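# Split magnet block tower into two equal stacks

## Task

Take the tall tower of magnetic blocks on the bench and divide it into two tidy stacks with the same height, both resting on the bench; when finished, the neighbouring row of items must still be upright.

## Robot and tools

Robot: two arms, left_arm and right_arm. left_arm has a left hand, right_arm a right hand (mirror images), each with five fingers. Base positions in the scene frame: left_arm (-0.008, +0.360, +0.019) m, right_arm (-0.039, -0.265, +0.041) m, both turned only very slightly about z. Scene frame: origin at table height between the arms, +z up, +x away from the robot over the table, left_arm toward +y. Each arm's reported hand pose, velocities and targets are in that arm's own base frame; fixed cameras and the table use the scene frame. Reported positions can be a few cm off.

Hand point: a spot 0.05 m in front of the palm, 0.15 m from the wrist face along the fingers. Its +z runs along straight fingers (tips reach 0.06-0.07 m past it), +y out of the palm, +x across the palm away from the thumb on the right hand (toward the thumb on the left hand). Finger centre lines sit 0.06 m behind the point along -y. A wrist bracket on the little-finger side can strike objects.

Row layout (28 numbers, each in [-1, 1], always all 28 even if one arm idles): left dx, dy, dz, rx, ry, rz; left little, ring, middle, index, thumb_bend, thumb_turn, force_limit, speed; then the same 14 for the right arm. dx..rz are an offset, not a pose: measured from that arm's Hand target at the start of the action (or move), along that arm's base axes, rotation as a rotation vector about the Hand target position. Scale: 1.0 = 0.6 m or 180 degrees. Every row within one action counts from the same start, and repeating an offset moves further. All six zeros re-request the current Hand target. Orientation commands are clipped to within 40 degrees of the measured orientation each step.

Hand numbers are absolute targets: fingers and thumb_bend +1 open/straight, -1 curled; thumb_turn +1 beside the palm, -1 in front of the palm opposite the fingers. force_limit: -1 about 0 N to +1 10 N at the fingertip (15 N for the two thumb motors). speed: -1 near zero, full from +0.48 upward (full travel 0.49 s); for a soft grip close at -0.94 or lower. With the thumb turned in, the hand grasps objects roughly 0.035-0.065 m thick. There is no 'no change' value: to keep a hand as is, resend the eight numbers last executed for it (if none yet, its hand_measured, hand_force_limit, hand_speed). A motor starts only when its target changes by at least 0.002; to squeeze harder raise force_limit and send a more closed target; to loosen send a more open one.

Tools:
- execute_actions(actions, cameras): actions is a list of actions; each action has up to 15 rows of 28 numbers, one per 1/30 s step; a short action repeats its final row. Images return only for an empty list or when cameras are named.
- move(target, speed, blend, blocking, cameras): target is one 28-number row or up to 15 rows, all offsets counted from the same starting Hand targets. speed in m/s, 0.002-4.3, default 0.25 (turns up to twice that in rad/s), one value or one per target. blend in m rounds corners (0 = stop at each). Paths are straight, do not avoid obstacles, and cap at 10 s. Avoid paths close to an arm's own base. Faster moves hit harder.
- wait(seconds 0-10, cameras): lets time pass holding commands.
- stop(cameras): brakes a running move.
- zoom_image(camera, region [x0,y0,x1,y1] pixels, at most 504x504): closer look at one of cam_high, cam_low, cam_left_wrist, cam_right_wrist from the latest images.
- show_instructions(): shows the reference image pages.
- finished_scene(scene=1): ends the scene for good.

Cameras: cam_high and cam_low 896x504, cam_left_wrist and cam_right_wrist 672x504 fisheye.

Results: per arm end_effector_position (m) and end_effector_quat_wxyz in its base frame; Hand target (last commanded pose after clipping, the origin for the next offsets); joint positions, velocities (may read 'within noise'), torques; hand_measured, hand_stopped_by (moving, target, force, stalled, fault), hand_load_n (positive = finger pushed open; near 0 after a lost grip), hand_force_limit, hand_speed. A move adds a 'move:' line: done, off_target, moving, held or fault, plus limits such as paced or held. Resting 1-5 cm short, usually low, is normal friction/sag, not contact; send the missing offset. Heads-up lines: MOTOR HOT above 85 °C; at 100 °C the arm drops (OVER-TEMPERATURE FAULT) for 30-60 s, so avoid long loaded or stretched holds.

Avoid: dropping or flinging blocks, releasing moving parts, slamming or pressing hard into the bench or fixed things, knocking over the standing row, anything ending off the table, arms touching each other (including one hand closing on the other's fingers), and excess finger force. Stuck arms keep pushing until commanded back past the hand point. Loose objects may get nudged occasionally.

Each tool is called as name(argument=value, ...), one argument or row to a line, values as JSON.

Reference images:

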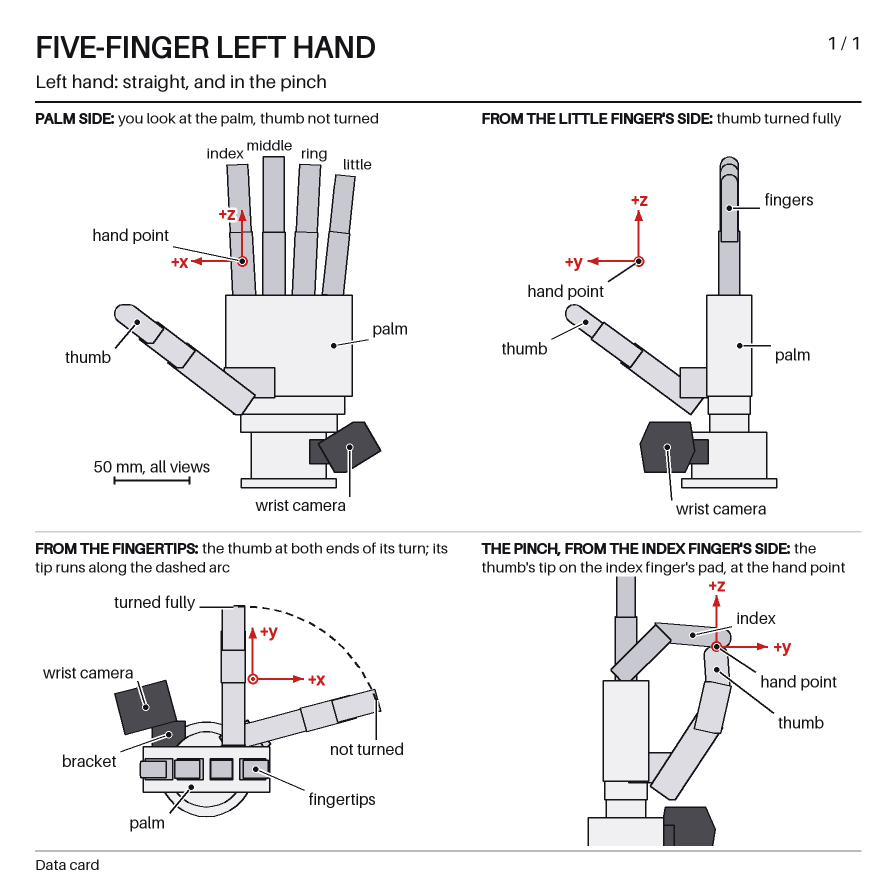

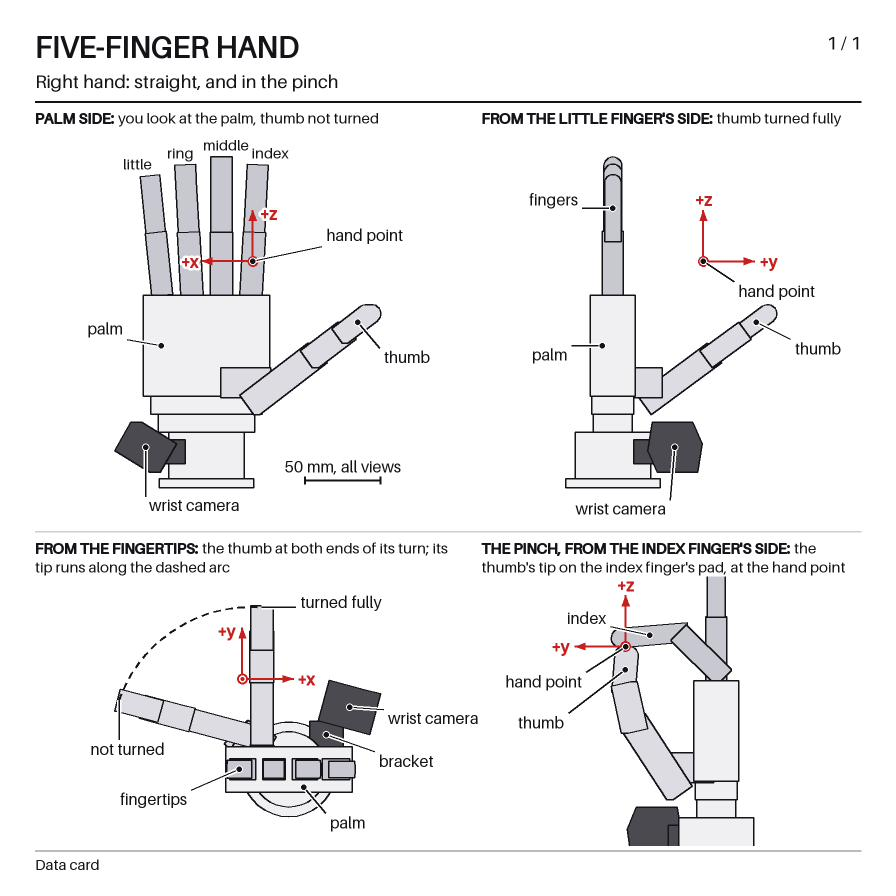

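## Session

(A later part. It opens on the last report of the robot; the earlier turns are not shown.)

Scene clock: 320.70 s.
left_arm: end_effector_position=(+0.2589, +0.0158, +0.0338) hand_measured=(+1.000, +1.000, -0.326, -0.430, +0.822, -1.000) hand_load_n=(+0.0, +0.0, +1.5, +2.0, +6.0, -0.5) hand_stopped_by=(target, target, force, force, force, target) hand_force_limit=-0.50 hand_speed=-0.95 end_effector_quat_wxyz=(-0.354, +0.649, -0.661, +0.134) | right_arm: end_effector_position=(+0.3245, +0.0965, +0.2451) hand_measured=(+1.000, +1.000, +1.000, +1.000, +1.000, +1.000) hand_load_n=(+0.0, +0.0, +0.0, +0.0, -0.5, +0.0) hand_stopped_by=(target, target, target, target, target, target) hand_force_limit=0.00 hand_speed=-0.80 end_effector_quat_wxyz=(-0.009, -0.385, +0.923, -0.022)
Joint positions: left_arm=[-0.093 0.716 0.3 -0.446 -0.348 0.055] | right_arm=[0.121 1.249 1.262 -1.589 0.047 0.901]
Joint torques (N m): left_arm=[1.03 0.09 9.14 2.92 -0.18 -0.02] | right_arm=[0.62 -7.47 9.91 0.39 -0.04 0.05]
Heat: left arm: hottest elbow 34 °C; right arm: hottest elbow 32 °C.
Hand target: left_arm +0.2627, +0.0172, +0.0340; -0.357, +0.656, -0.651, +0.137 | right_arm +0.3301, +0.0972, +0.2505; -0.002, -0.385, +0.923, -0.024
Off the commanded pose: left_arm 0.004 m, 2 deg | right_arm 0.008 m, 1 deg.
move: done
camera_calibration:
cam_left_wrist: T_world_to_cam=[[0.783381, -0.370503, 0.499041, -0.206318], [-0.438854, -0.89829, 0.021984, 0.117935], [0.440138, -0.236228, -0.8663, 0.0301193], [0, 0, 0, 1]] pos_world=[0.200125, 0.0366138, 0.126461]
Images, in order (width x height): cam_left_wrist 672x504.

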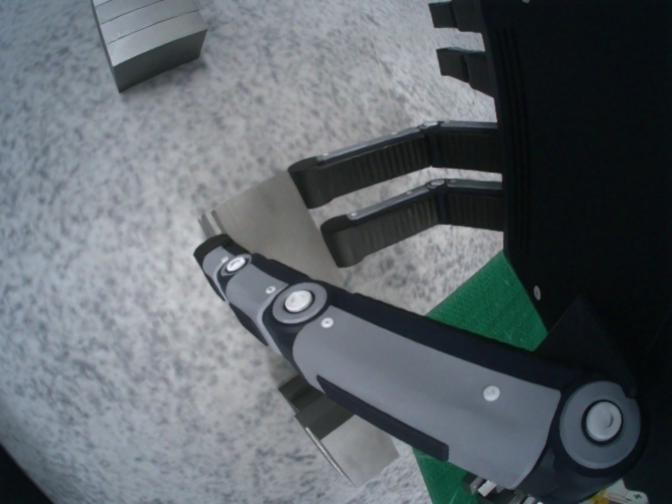

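move(
  target=[-0.009,0,0.005,0,0,0,1,1,-0.4,-0.5,0.45,-1,-0.5,-0.95,0,0,0,0,0,0,1,1,1,1,1,1,0,-0.8],
  speed=0.04,
  cameras=["cam_left_wrist"],
)

zoom_image(
  camera="cam_left_wrist",
  region=[190, 190, 250, 250],
)

Scene clock: 322.57 s.
left_arm: end_effector_position=(+0.2566, +0.0160, +0.0342) hand_measured=(+1.000, +1.000, -0.326, -0.430, +0.822, -1.000) hand_load_n=(+0.0, +0.0, +1.5, +2.0, +5.5, -0.5) hand_stopped_by=(target, target, force, force, force, target) hand_force_limit=-0.50 hand_speed=-0.95 end_effector_quat_wxyz=(-0.355, +0.649, -0.659, +0.135) | right_arm: end_effector_position=(+0.3245, +0.0965, +0.2451) hand_measured=(+1.000, +1.000, +1.000, +1.000, +1.000, +1.000) hand_load_n=(+0.0, +0.0, +0.0, +0.0, +0.0, +0.0) hand_stopped_by=(target, target, target, target, target, target) hand_force_limit=0.00 hand_speed=-0.80 end_effector_quat_wxyz=(-0.009, -0.385, +0.923, -0.022)
Joint positions: left_arm=[-0.093 0.699 0.294 -0.454 -0.348 0.054] | right_arm=[0.121 1.249 1.262 -1.589 0.047 0.901]
Joint torques (N m): left_arm=[0.62 -1.08 9.59 1.78 -0.22 -0.01] | right_arm=[0.62 -7.41 9.92 0.4 -0.02 0.06]
Heat: left arm: hottest elbow 34 °C; right arm: hottest elbow 32 °C.
Hand target: left_arm +0.2573, +0.0172, +0.0368; -0.356, +0.656, -0.651, +0.137 | right_arm +0.3301, +0.0972, +0.2505; -0.002, -0.385, +0.923, -0.024
Off the commanded pose: left_arm 0.003 m, 1 deg | right_arm 0.008 m, 1 deg.
move: done
camera_calibration:
cam_left_wrist: T_world_to_cam=[[0.781193, -0.369571, 0.503145, -0.204288], [-0.438444, -0.898519, 0.020755, 0.116969], [0.444415, -0.236815, -0.863953, 0.0304497], [0, 0, 0, 1]] pos_world=[0.19734, 0.0368113, 0.126666]
Images, in order (width x height): cam_left_wrist 672x504.

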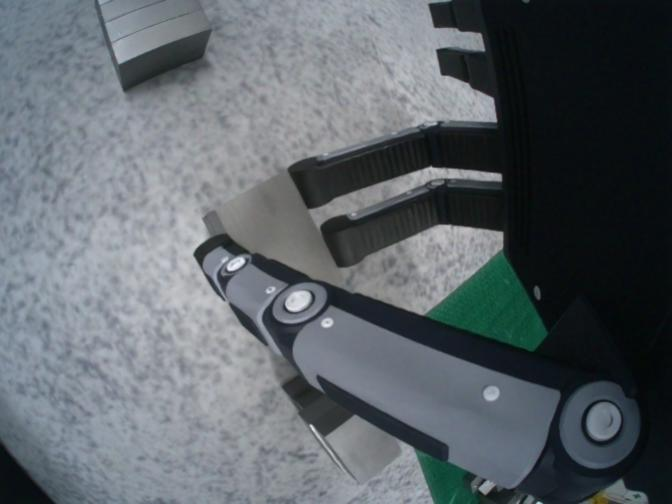

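Scaled by 8.400 from the camera's 672x504 image, which has a finer 960x720 frame.

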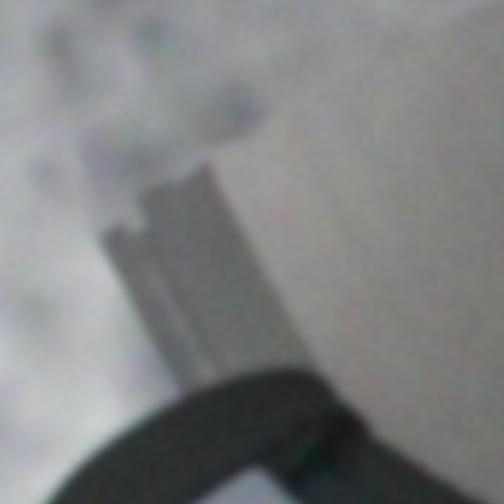

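move(
  target=[0,0,0,0,0,0,1,1,-0.26,-0.36,0.9,-1,-0.5,-0.95,0,0,0,0,0,0,1,1,1,1,1,1,0,-0.8],
  speed=0.04,
  cameras=["cam_left_wrist"],
)

zoom_image(
  camera="cam_left_wrist",
  region=[180, 150, 380, 310],
)

Scene clock: 324.47 s.
left_arm: end_effector_position=(+0.2564, +0.0161, +0.0342) hand_measured=(+1.000, +1.000, -0.260, -0.360, +0.900, -1.000) hand_load_n=(+0.0, +0.0, +0.0, +0.0, +0.0, +0.0) hand_stopped_by=(target, target, target, target, target, target) hand_force_limit=-0.50 hand_speed=-0.95 end_effector_quat_wxyz=(-0.355, +0.649, -0.659, +0.135) | right_arm: end_effector_position=(+0.3245, +0.0965, +0.2451) hand_measured=(+1.000, +1.000, +1.000, +1.000, +1.000, +1.000) hand_load_n=(+0.0, +0.0, +0.0, +0.0, +0.0, +0.0) hand_stopped_by=(target, target, target, target, target, target) hand_force_limit=0.00 hand_speed=-0.80 end_effector_quat_wxyz=(-0.009, -0.385, +0.923, -0.022)
Joint positions: left_arm=[-0.093 0.698 0.294 -0.454 -0.348 0.054] | right_arm=[0.121 1.249 1.262 -1.589 0.047 0.901]
Joint torques (N m): left_arm=[0.38 -0.85 9.5 1.7 -0.21 0] | right_arm=[0.56 -7.53 9.92 0.38 -0.03 0.07]
Heat: left arm: hottest elbow 34 °C; right arm: hottest elbow 32 °C.
Hand target: left_arm +0.2573, +0.0172, +0.0369; -0.357, +0.656, -0.651, +0.137 | right_arm +0.3301, +0.0972, +0.2505; -0.002, -0.385, +0.923, -0.024
Off the commanded pose: left_arm 0.003 m, 1 deg | right_arm 0.008 m, 1 deg.
move: done
camera_calibration:
cam_left_wrist: T_world_to_cam=[[0.781525, -0.369166, 0.502926, -0.204262], [-0.437942, -0.898762, 0.0208176, 0.116828], [0.444326, -0.236522, -0.864079, 0.0305165], [0, 0, 0, 1]] pos_world=[0.197241, 0.0368118, 0.126665]
Images, in order (width x height): cam_left_wrist 672x504.

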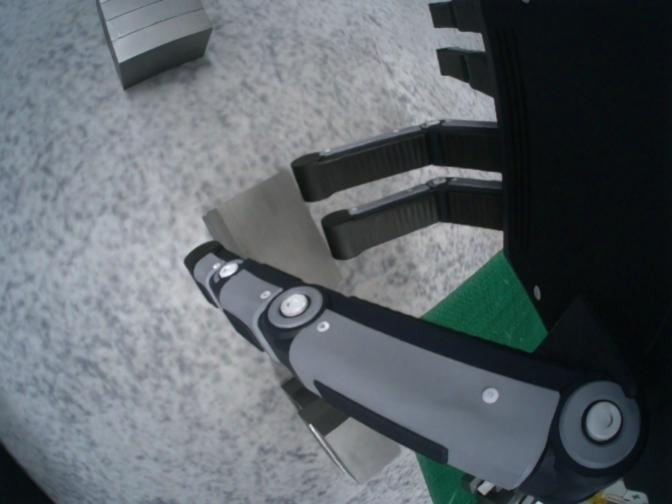

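Scaled by 2.520 from the camera's 672x504 image, which has a finer 960x720 frame.

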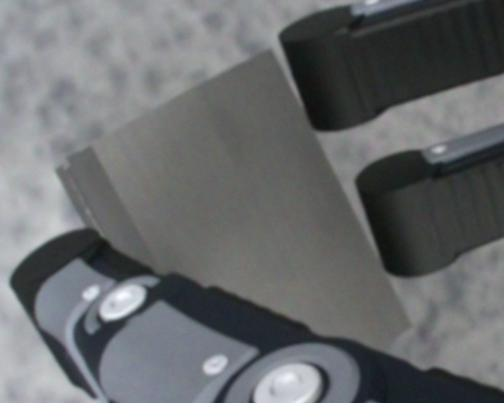

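move(
  target=[
    [0,0,0,0,0,0,1,1,-0.18,-0.28,1,-1,-0.5,-0.7,0,0,0,0,0,0,1,1,1,1,1,1,0,-0.8],
    [0.0733,-0.0068,0.1207,-0.0056,-0.0598,0,1,1,-0.18,-0.28,1,-1,-0.5,-0.7,0,0,0,0,0,0,1,1,1,1,1,1,0,-0.8],
  ],
  speed=0.12,
  cameras=["cam_left_wrist","cam_high"],
)

zoom_image(
  camera="cam_left_wrist",
  region=[60, 120, 320, 420],
)

zoom_image(
  camera="cam_high",
  region=[560, 260, 680, 380],
)

Scene clock: 327.80 s.
left_arm: end_effector_position=(+0.2805, +0.0138, +0.0785) hand_measured=(+1.000, +1.000, -0.180, -0.280, +1.000, -1.000) hand_load_n=(+0.0, +0.0, +0.0, +0.0, +0.0, +0.0) hand_stopped_by=(target, target, target, target, target, target) hand_force_limit=-0.50 hand_speed=-0.70 end_effector_quat_wxyz=(-0.392, +0.641, -0.634, +0.180) | right_arm: end_effector_position=(+0.3245, +0.0965, +0.2451) hand_measured=(+1.000, +1.000, +1.000, +1.000, +1.000, +1.000) hand_load_n=(+0.0, +0.0, +0.0, +0.0, +0.0, +0.0) hand_stopped_by=(target, target, target, target, target, target) hand_force_limit=0.00 hand_speed=-0.80 end_effector_quat_wxyz=(-0.009, -0.385, +0.923, -0.022)
Joint positions: left_arm=[-0.093 0.622 0.346 -0.454 -0.348 0.053] | right_arm=[0.121 1.249 1.262 -1.589 0.047 0.901]
Joint torques (N m): left_arm=[0.5 -0.67 14.95 2.74 -0.18 -0.03] | right_arm=[0.67 -7.41 9.92 0.39 -0.02 0.05]
Heat: left arm: hottest elbow 34 °C; right arm: hottest elbow 32 °C.
Hand target: left_arm +0.3013, +0.0132, +0.1094; -0.410, +0.643, -0.613, +0.204 | right_arm +0.3301, +0.0972, +0.2505; -0.002, -0.385, +0.923, -0.024
Off the commanded pose: left_arm 0.037 m, 4 deg | right_arm 0.008 m, 1 deg.
move: off_target (left_arm)
camera_calibration:
cam_left_wrist: T_world_to_cam=[[0.711389, -0.362042, 0.602371, -0.2344], [-0.437359, -0.898972, -0.0237952, 0.127698], [0.55013, -0.246525, -0.797861, 0.02289], [0, 0, 0, 1]] pos_world=[0.210007, 0.0355769, 0.162497]
Images, in order (width x height): cam_high 896x504, cam_left_wrist 672x504.

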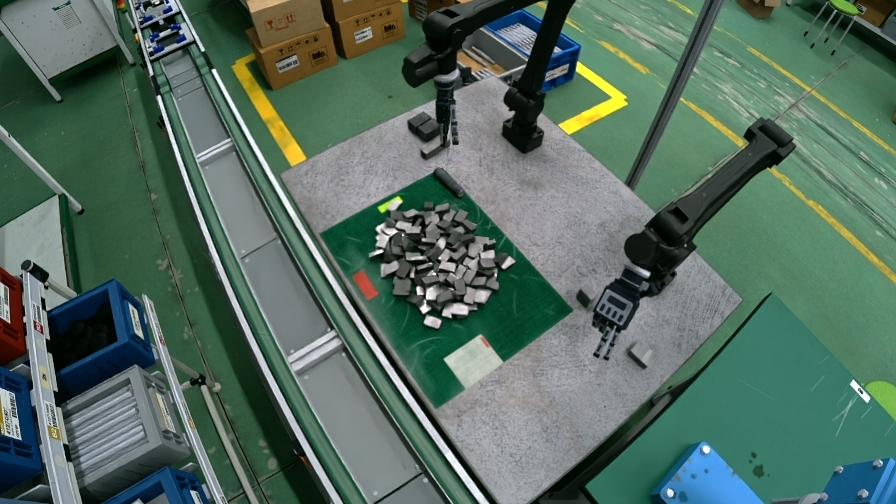

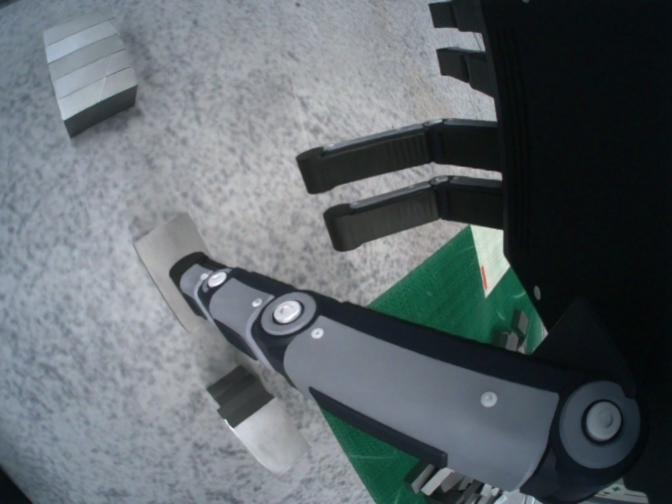

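Scaled by 1.680 from the camera's 672x504 image, which has a finer 960x720 frame.

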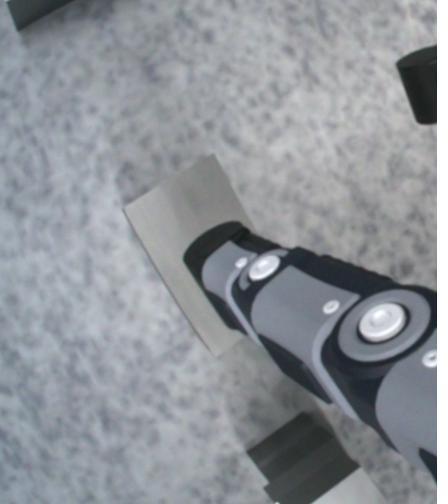

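Scaled by 4.200 from the camera's 896x504 image, which has a finer 1280x720 frame.

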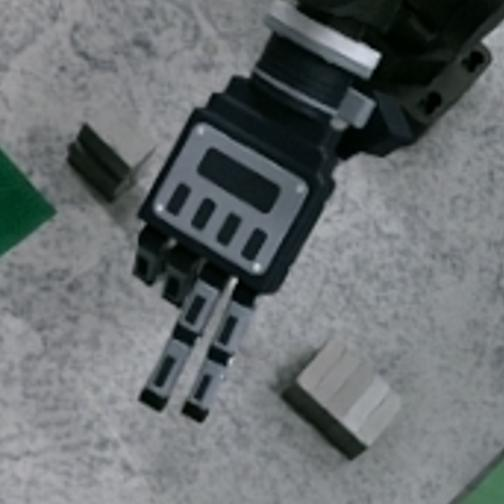

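move(
  target=[-0.02,-0.1,0.3,0.0056,0.05,0,1,1,1,1,1,-1,-0.5,0.2,0,0,0,0,0,0,1,1,1,1,1,1,0,-0.8],
  speed=0.25,
  cameras=["cam_left_wrist","cam_high"],
)

zoom_image(
  camera="cam_left_wrist",
  region=[60, 100, 320, 400],
)

zoom_image(
  camera="cam_high",
  region=[560, 270, 660, 380],
)

Scene clock: 330.30 s.
left_arm: end_effector_position=(+0.2799, -0.0404, +0.2626) hand_measured=(+1.000, +1.000, +1.000, +1.000, +1.000, -1.000) hand_load_n=(+0.0, +0.0, -0.5, +0.0, +0.0, +0.0) hand_stopped_by=(target, target, target, target, target, target) hand_force_limit=-0.50 hand_speed=0.20 end_effector_quat_wxyz=(-0.358, +0.651, -0.658, +0.124) | right_arm: end_effector_position=(+0.3245, +0.0965, +0.2451) hand_measured=(+1.000, +1.000, +1.000, +1.000, +1.000, +1.000) hand_load_n=(+0.0, +0.0, +0.0, +0.0, +0.0, +0.0) hand_stopped_by=(target, target, target, target, target, target) hand_force_limit=0.00 hand_speed=-0.80 end_effector_quat_wxyz=(-0.009, -0.385, +0.923, -0.022)
Joint positions: left_arm=[-0.366 0.769 0.946 -1.152 -0.534 -0.189] | right_arm=[0.121 1.249 1.262 -1.589 0.047 0.901]
Joint torques (N m): left_arm=[-0.56 -1.03 14.99 1.47 -0.33 -0.07] | right_arm=[0.67 -7.47 9.89 0.38 -0.03 0.05]
Heat: left arm: hottest elbow 35 °C; right arm: hottest elbow 32 °C.
Hand target: left_arm +0.2893, -0.0469, +0.2894; -0.366, +0.654, -0.645, +0.148 | right_arm +0.3301, +0.0972, +0.2505; -0.002, -0.385, +0.923, -0.024
Off the commanded pose: left_arm 0.029 m, 3 deg | right_arm 0.008 m, 1 deg.
move: off_target (left_arm)
camera_calibration:
cam_left_wrist: T_world_to_cam=[[0.791256, -0.366641, 0.489375, -0.357323], [-0.425812, -0.904749, 0.0106413, 0.0707089], [0.43886, -0.216802, -0.872008, 0.208498], [0, 0, 0, 1]] pos_world=[0.221341, -0.0218325, 0.355925]
Images, in order (width x height): cam_high 896x504, cam_left_wrist 672x504.

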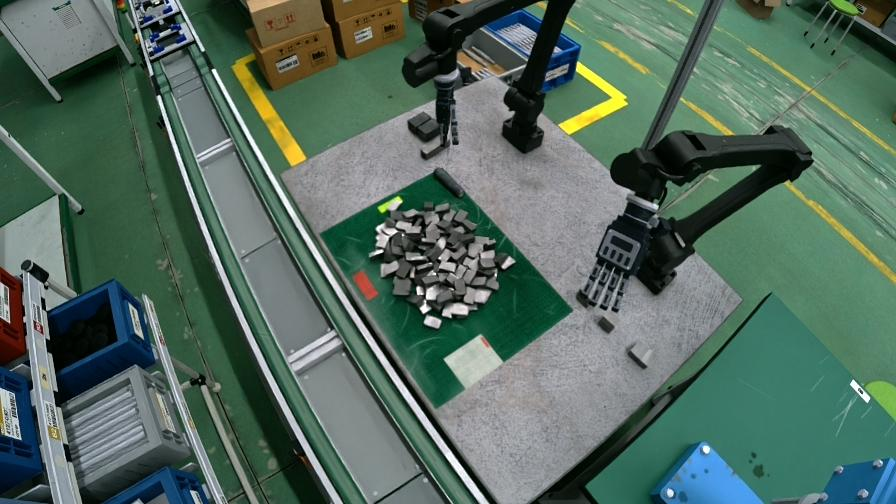

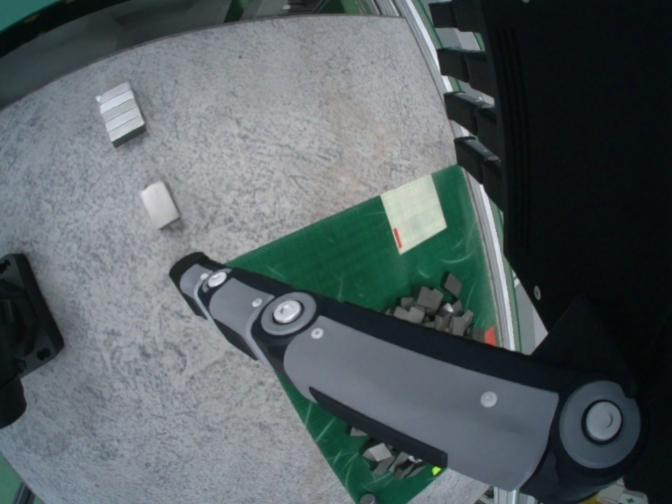

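Scaled by 1.680 from the camera's 672x504 image, which has a finer 960x720 frame.

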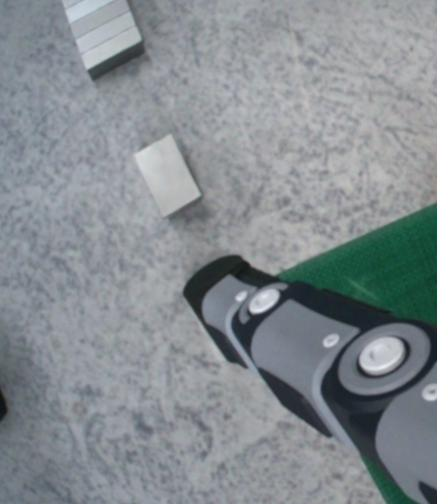

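Scaled by 4.582 from the camera's 896x504 image, which has a finer 1280x720 frame.

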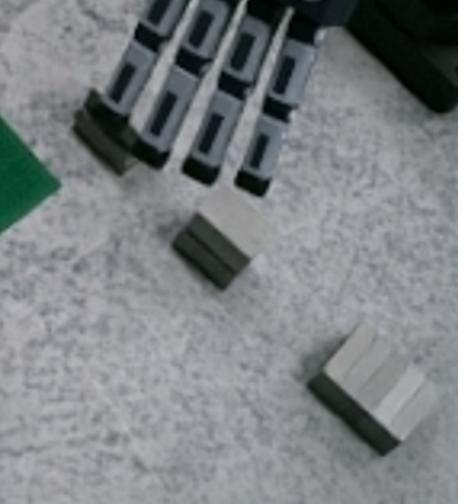

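move(
  target=[-0.12,-0.27,-0.01,0,0,0,1,1,1,1,1,1,-0.5,0.2,0,0,0,0,0,0,1,1,1,1,1,1,0,-0.8],
  speed=0.3,
  cameras=["cam_left_wrist","cam_high"],
)

zoom_image(
  camera="cam_high",
  region=[555, 265, 675, 385],
)

zoom_image(
  camera="cam_high",
  region=[565, 270, 625, 340],
)

zoom_image(
  camera="cam_left_wrist",
  region=[60, 20, 260, 240],
)

Scene clock: 332.90 s.
left_arm: end_effector_position=(+0.2127, -0.1963, +0.2639) hand_measured=(+1.000, +1.000, +1.000, +1.000, +1.000, +1.000) hand_load_n=(+0.0, +0.0, +0.0, +0.0, +0.0, +0.0) hand_stopped_by=(target, target, target, target, target, target) hand_force_limit=-0.50 hand_speed=0.20 end_effector_quat_wxyz=(-0.371, +0.647, -0.654, +0.125) | right_arm: end_effector_position=(+0.3245, +0.0965, +0.2451) hand_measured=(+1.000, +1.000, +1.000, +1.000, +1.000, +1.000) hand_load_n=(+0.0, +0.0, +0.0, +0.0, +0.0, +0.0) hand_stopped_by=(target, target, target, target, target, target) hand_force_limit=0.00 hand_speed=-0.80 end_effector_quat_wxyz=(-0.009, -0.385, +0.923, -0.022)
Joint positions: left_arm=[-1.071 1.03 1.111 -1.604 -0.804 -1.039] | right_arm=[0.121 1.249 1.262 -1.589 0.047 0.901]
Joint torques (N m): left_arm=[-0.21 -3.6 13.7 0.64 -0.6 0.01] | right_arm=[0.56 -7.41 9.92 0.39 -0.03 0.06]
Heat: left arm: hottest elbow 35 °C; right arm: hottest elbow 32 °C.
Hand target: left_arm +0.2174, -0.2088, +0.2833; -0.366, +0.654, -0.645, +0.147 | right_arm +0.3301, +0.0972, +0.2505; -0.002, -0.385, +0.923, -0.024
Off the commanded pose: left_arm 0.024 m, 3 deg | right_arm 0.008 m, 1 deg.
move: off_target (left_arm)
camera_calibration:
cam_left_wrist: T_world_to_cam=[[0.780723, -0.374354, 0.50033, -0.364123], [-0.424282, -0.905399, -0.0153756, -0.0926165], [0.458755, -0.200277, -0.865698, 0.202662], [0, 0, 0, 1]] pos_world=[0.152011, -0.179577, 0.356202]
Images, in order (width x height): cam_high 896x504, cam_left_wrist 672x504.

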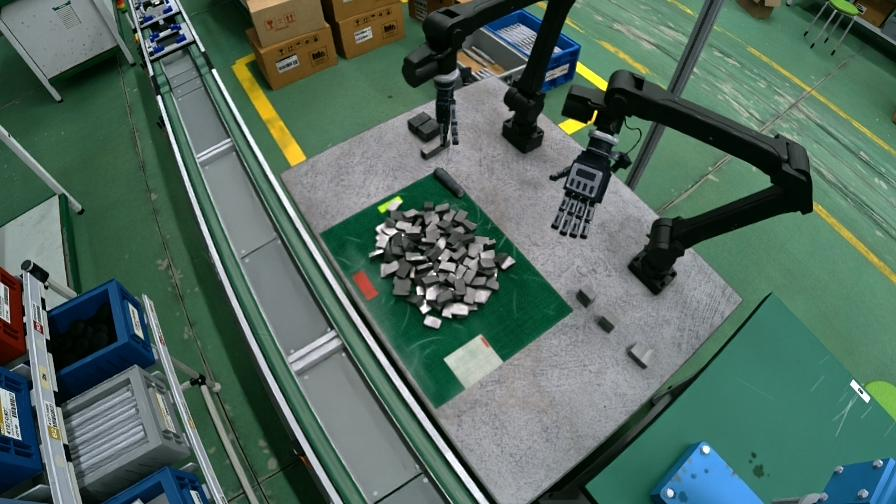

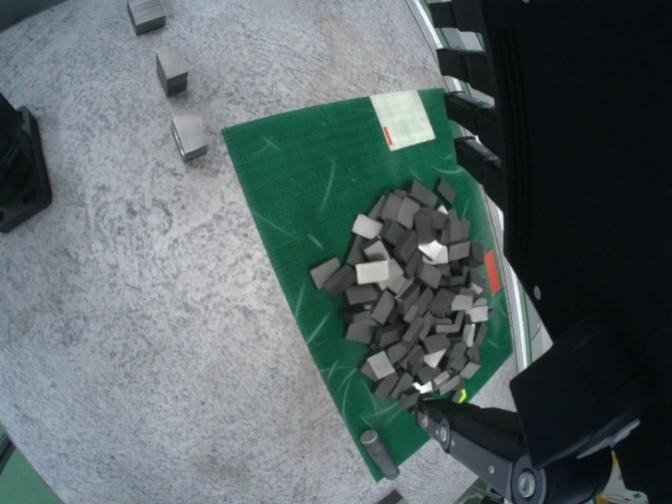

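Scaled by 4.200 from the camera's 896x504 image, which has a finer 1280x720 frame.

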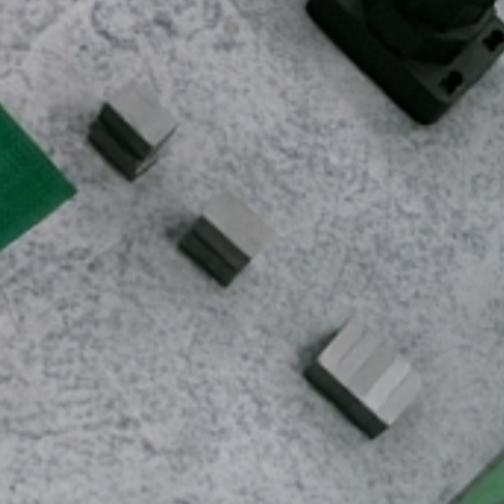

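Scaled by 7.200 from the camera's 896x504 image, which has a finer 1280x720 frame.

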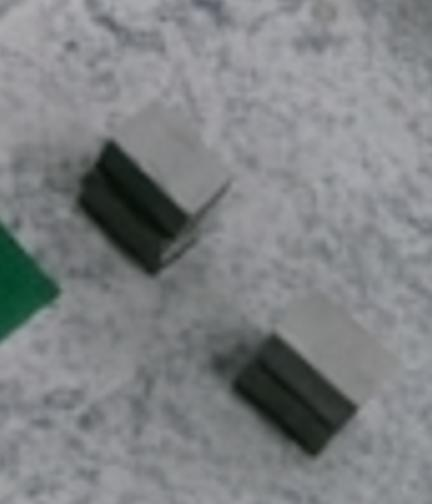

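Scaled by 2.291 from the camera's 672x504 image, which has a finer 960x720 frame.

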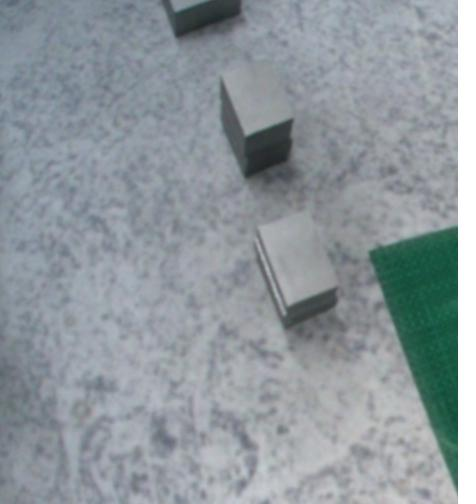

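zoom_image(
  camera="cam_left_wrist",
  region=[160, 105, 220, 170],
)

zoom_image(
  camera="cam_left_wrist",
  region=[145, 35, 205, 105],
)

zoom_image(
  camera="cam_high",
  region=[570, 280, 602, 312],
)

Scaled by 7.754 from the camera's 672x504 image, which has a finer 960x720 frame.

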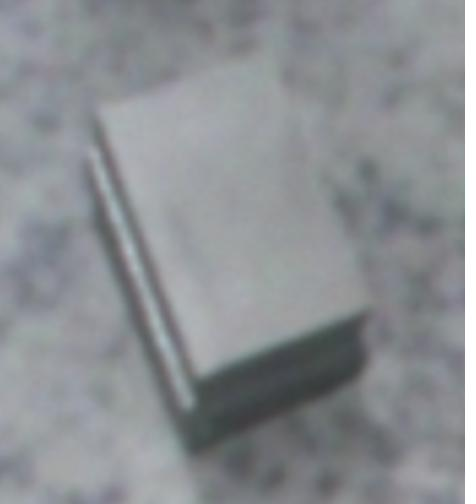

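Scaled by 7.200 from the camera's 672x504 image, which has a finer 960x720 frame.

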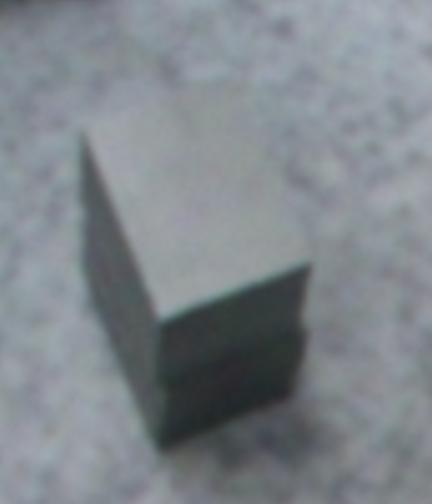

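Scaled by 15.750 from the camera's 896x504 image, which has a finer 1280x720 frame.

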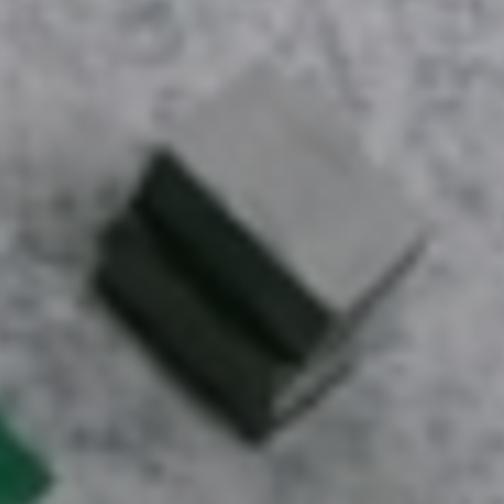

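move(
  target=[0.03,0.0,-0.27,0,0,0,1,1,1,1,1,1,-0.5,0.2,0,0,0,0,0,0,1,1,1,1,1,1,0,-0.8],
  speed=0.25,
  cameras=["cam_left_wrist"],
)

zoom_image(
  camera="cam_left_wrist",
  region=[100, 0, 260, 160],
)

Scene clock: 340.77 s.
left_arm: end_effector_position=(+0.2322, -0.2079, +0.1206) hand_measured=(+1.000, +1.000, +1.000, +1.000, +1.000, +1.000) hand_load_n=(+0.0, +0.0, +0.0, +0.0, +0.0, +0.0) hand_stopped_by=(target, target, target, target, target, target) hand_force_limit=-0.50 hand_speed=0.20 end_effector_quat_wxyz=(-0.367, +0.655, -0.644, +0.147) | right_arm: end_effector_position=(+0.3245, +0.0965, +0.2451) hand_measured=(+1.000, +1.000, +1.000, +1.000, +1.000, +1.000) hand_load_n=(-0.5, +0.0, +0.0, +0.0, +0.0, +0.0) hand_stopped_by=(target, target, target, target, target, target) hand_force_limit=0.00 hand_speed=-0.80 end_effector_quat_wxyz=(-0.009, -0.385, +0.923, -0.022)
Joint positions: left_arm=[-1.033 1.095 0.77 -1.114 -0.805 -0.994] | right_arm=[0.121 1.249 1.262 -1.589 0.047 0.901]
Joint torques (N m): left_arm=[0.73 -3.96 8.91 1.48 -0.39 0.29] | right_arm=[0.62 -7.3 9.92 0.43 -0.03 0.05]
Heat: left arm: hottest elbow 35 °C; right arm: hottest elbow 32 °C.
Hand target: left_arm +0.2353, -0.2087, +0.1212; -0.367, +0.654, -0.645, +0.147 | right_arm +0.3301, +0.0972, +0.2505; -0.002, -0.385, +0.923, -0.024
Off the commanded pose: left_arm 0.003 m, 0 deg | right_arm 0.008 m, 1 deg.
move: done
camera_calibration:
cam_left_wrist: T_world_to_cam=[[0.768263, -0.346712, 0.538111, -0.307976], [-0.417817, -0.908462, 0.0111849, -0.102427], [0.484975, -0.233425, -0.8428, 0.0515476], [0, 0, 0, 1]] pos_world=[0.168811, -0.187797, 0.210315]
Images, in order (width x height): cam_left_wrist 672x504.

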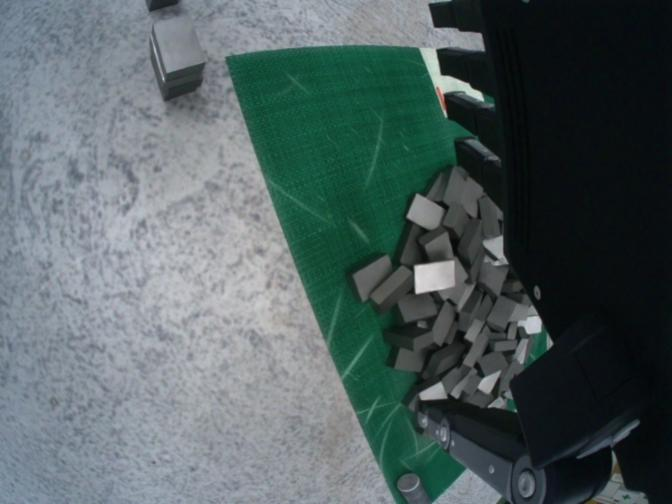

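Scaled by 3.150 from the camera's 672x504 image, which has a finer 960x720 frame.

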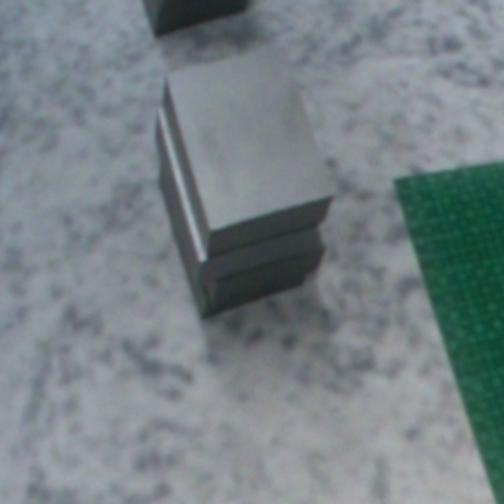

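zoom_image(
  camera="cam_left_wrist",
  region=[140, 10, 215, 110],
)

Scaled by 5.040 from the camera's 672x504 image, which has a finer 960x720 frame.

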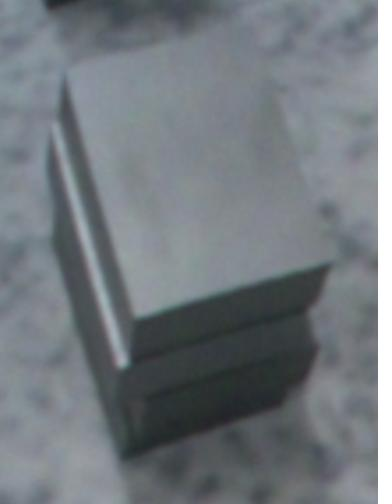

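finished_scene(
)

The scene is finished: the task was done.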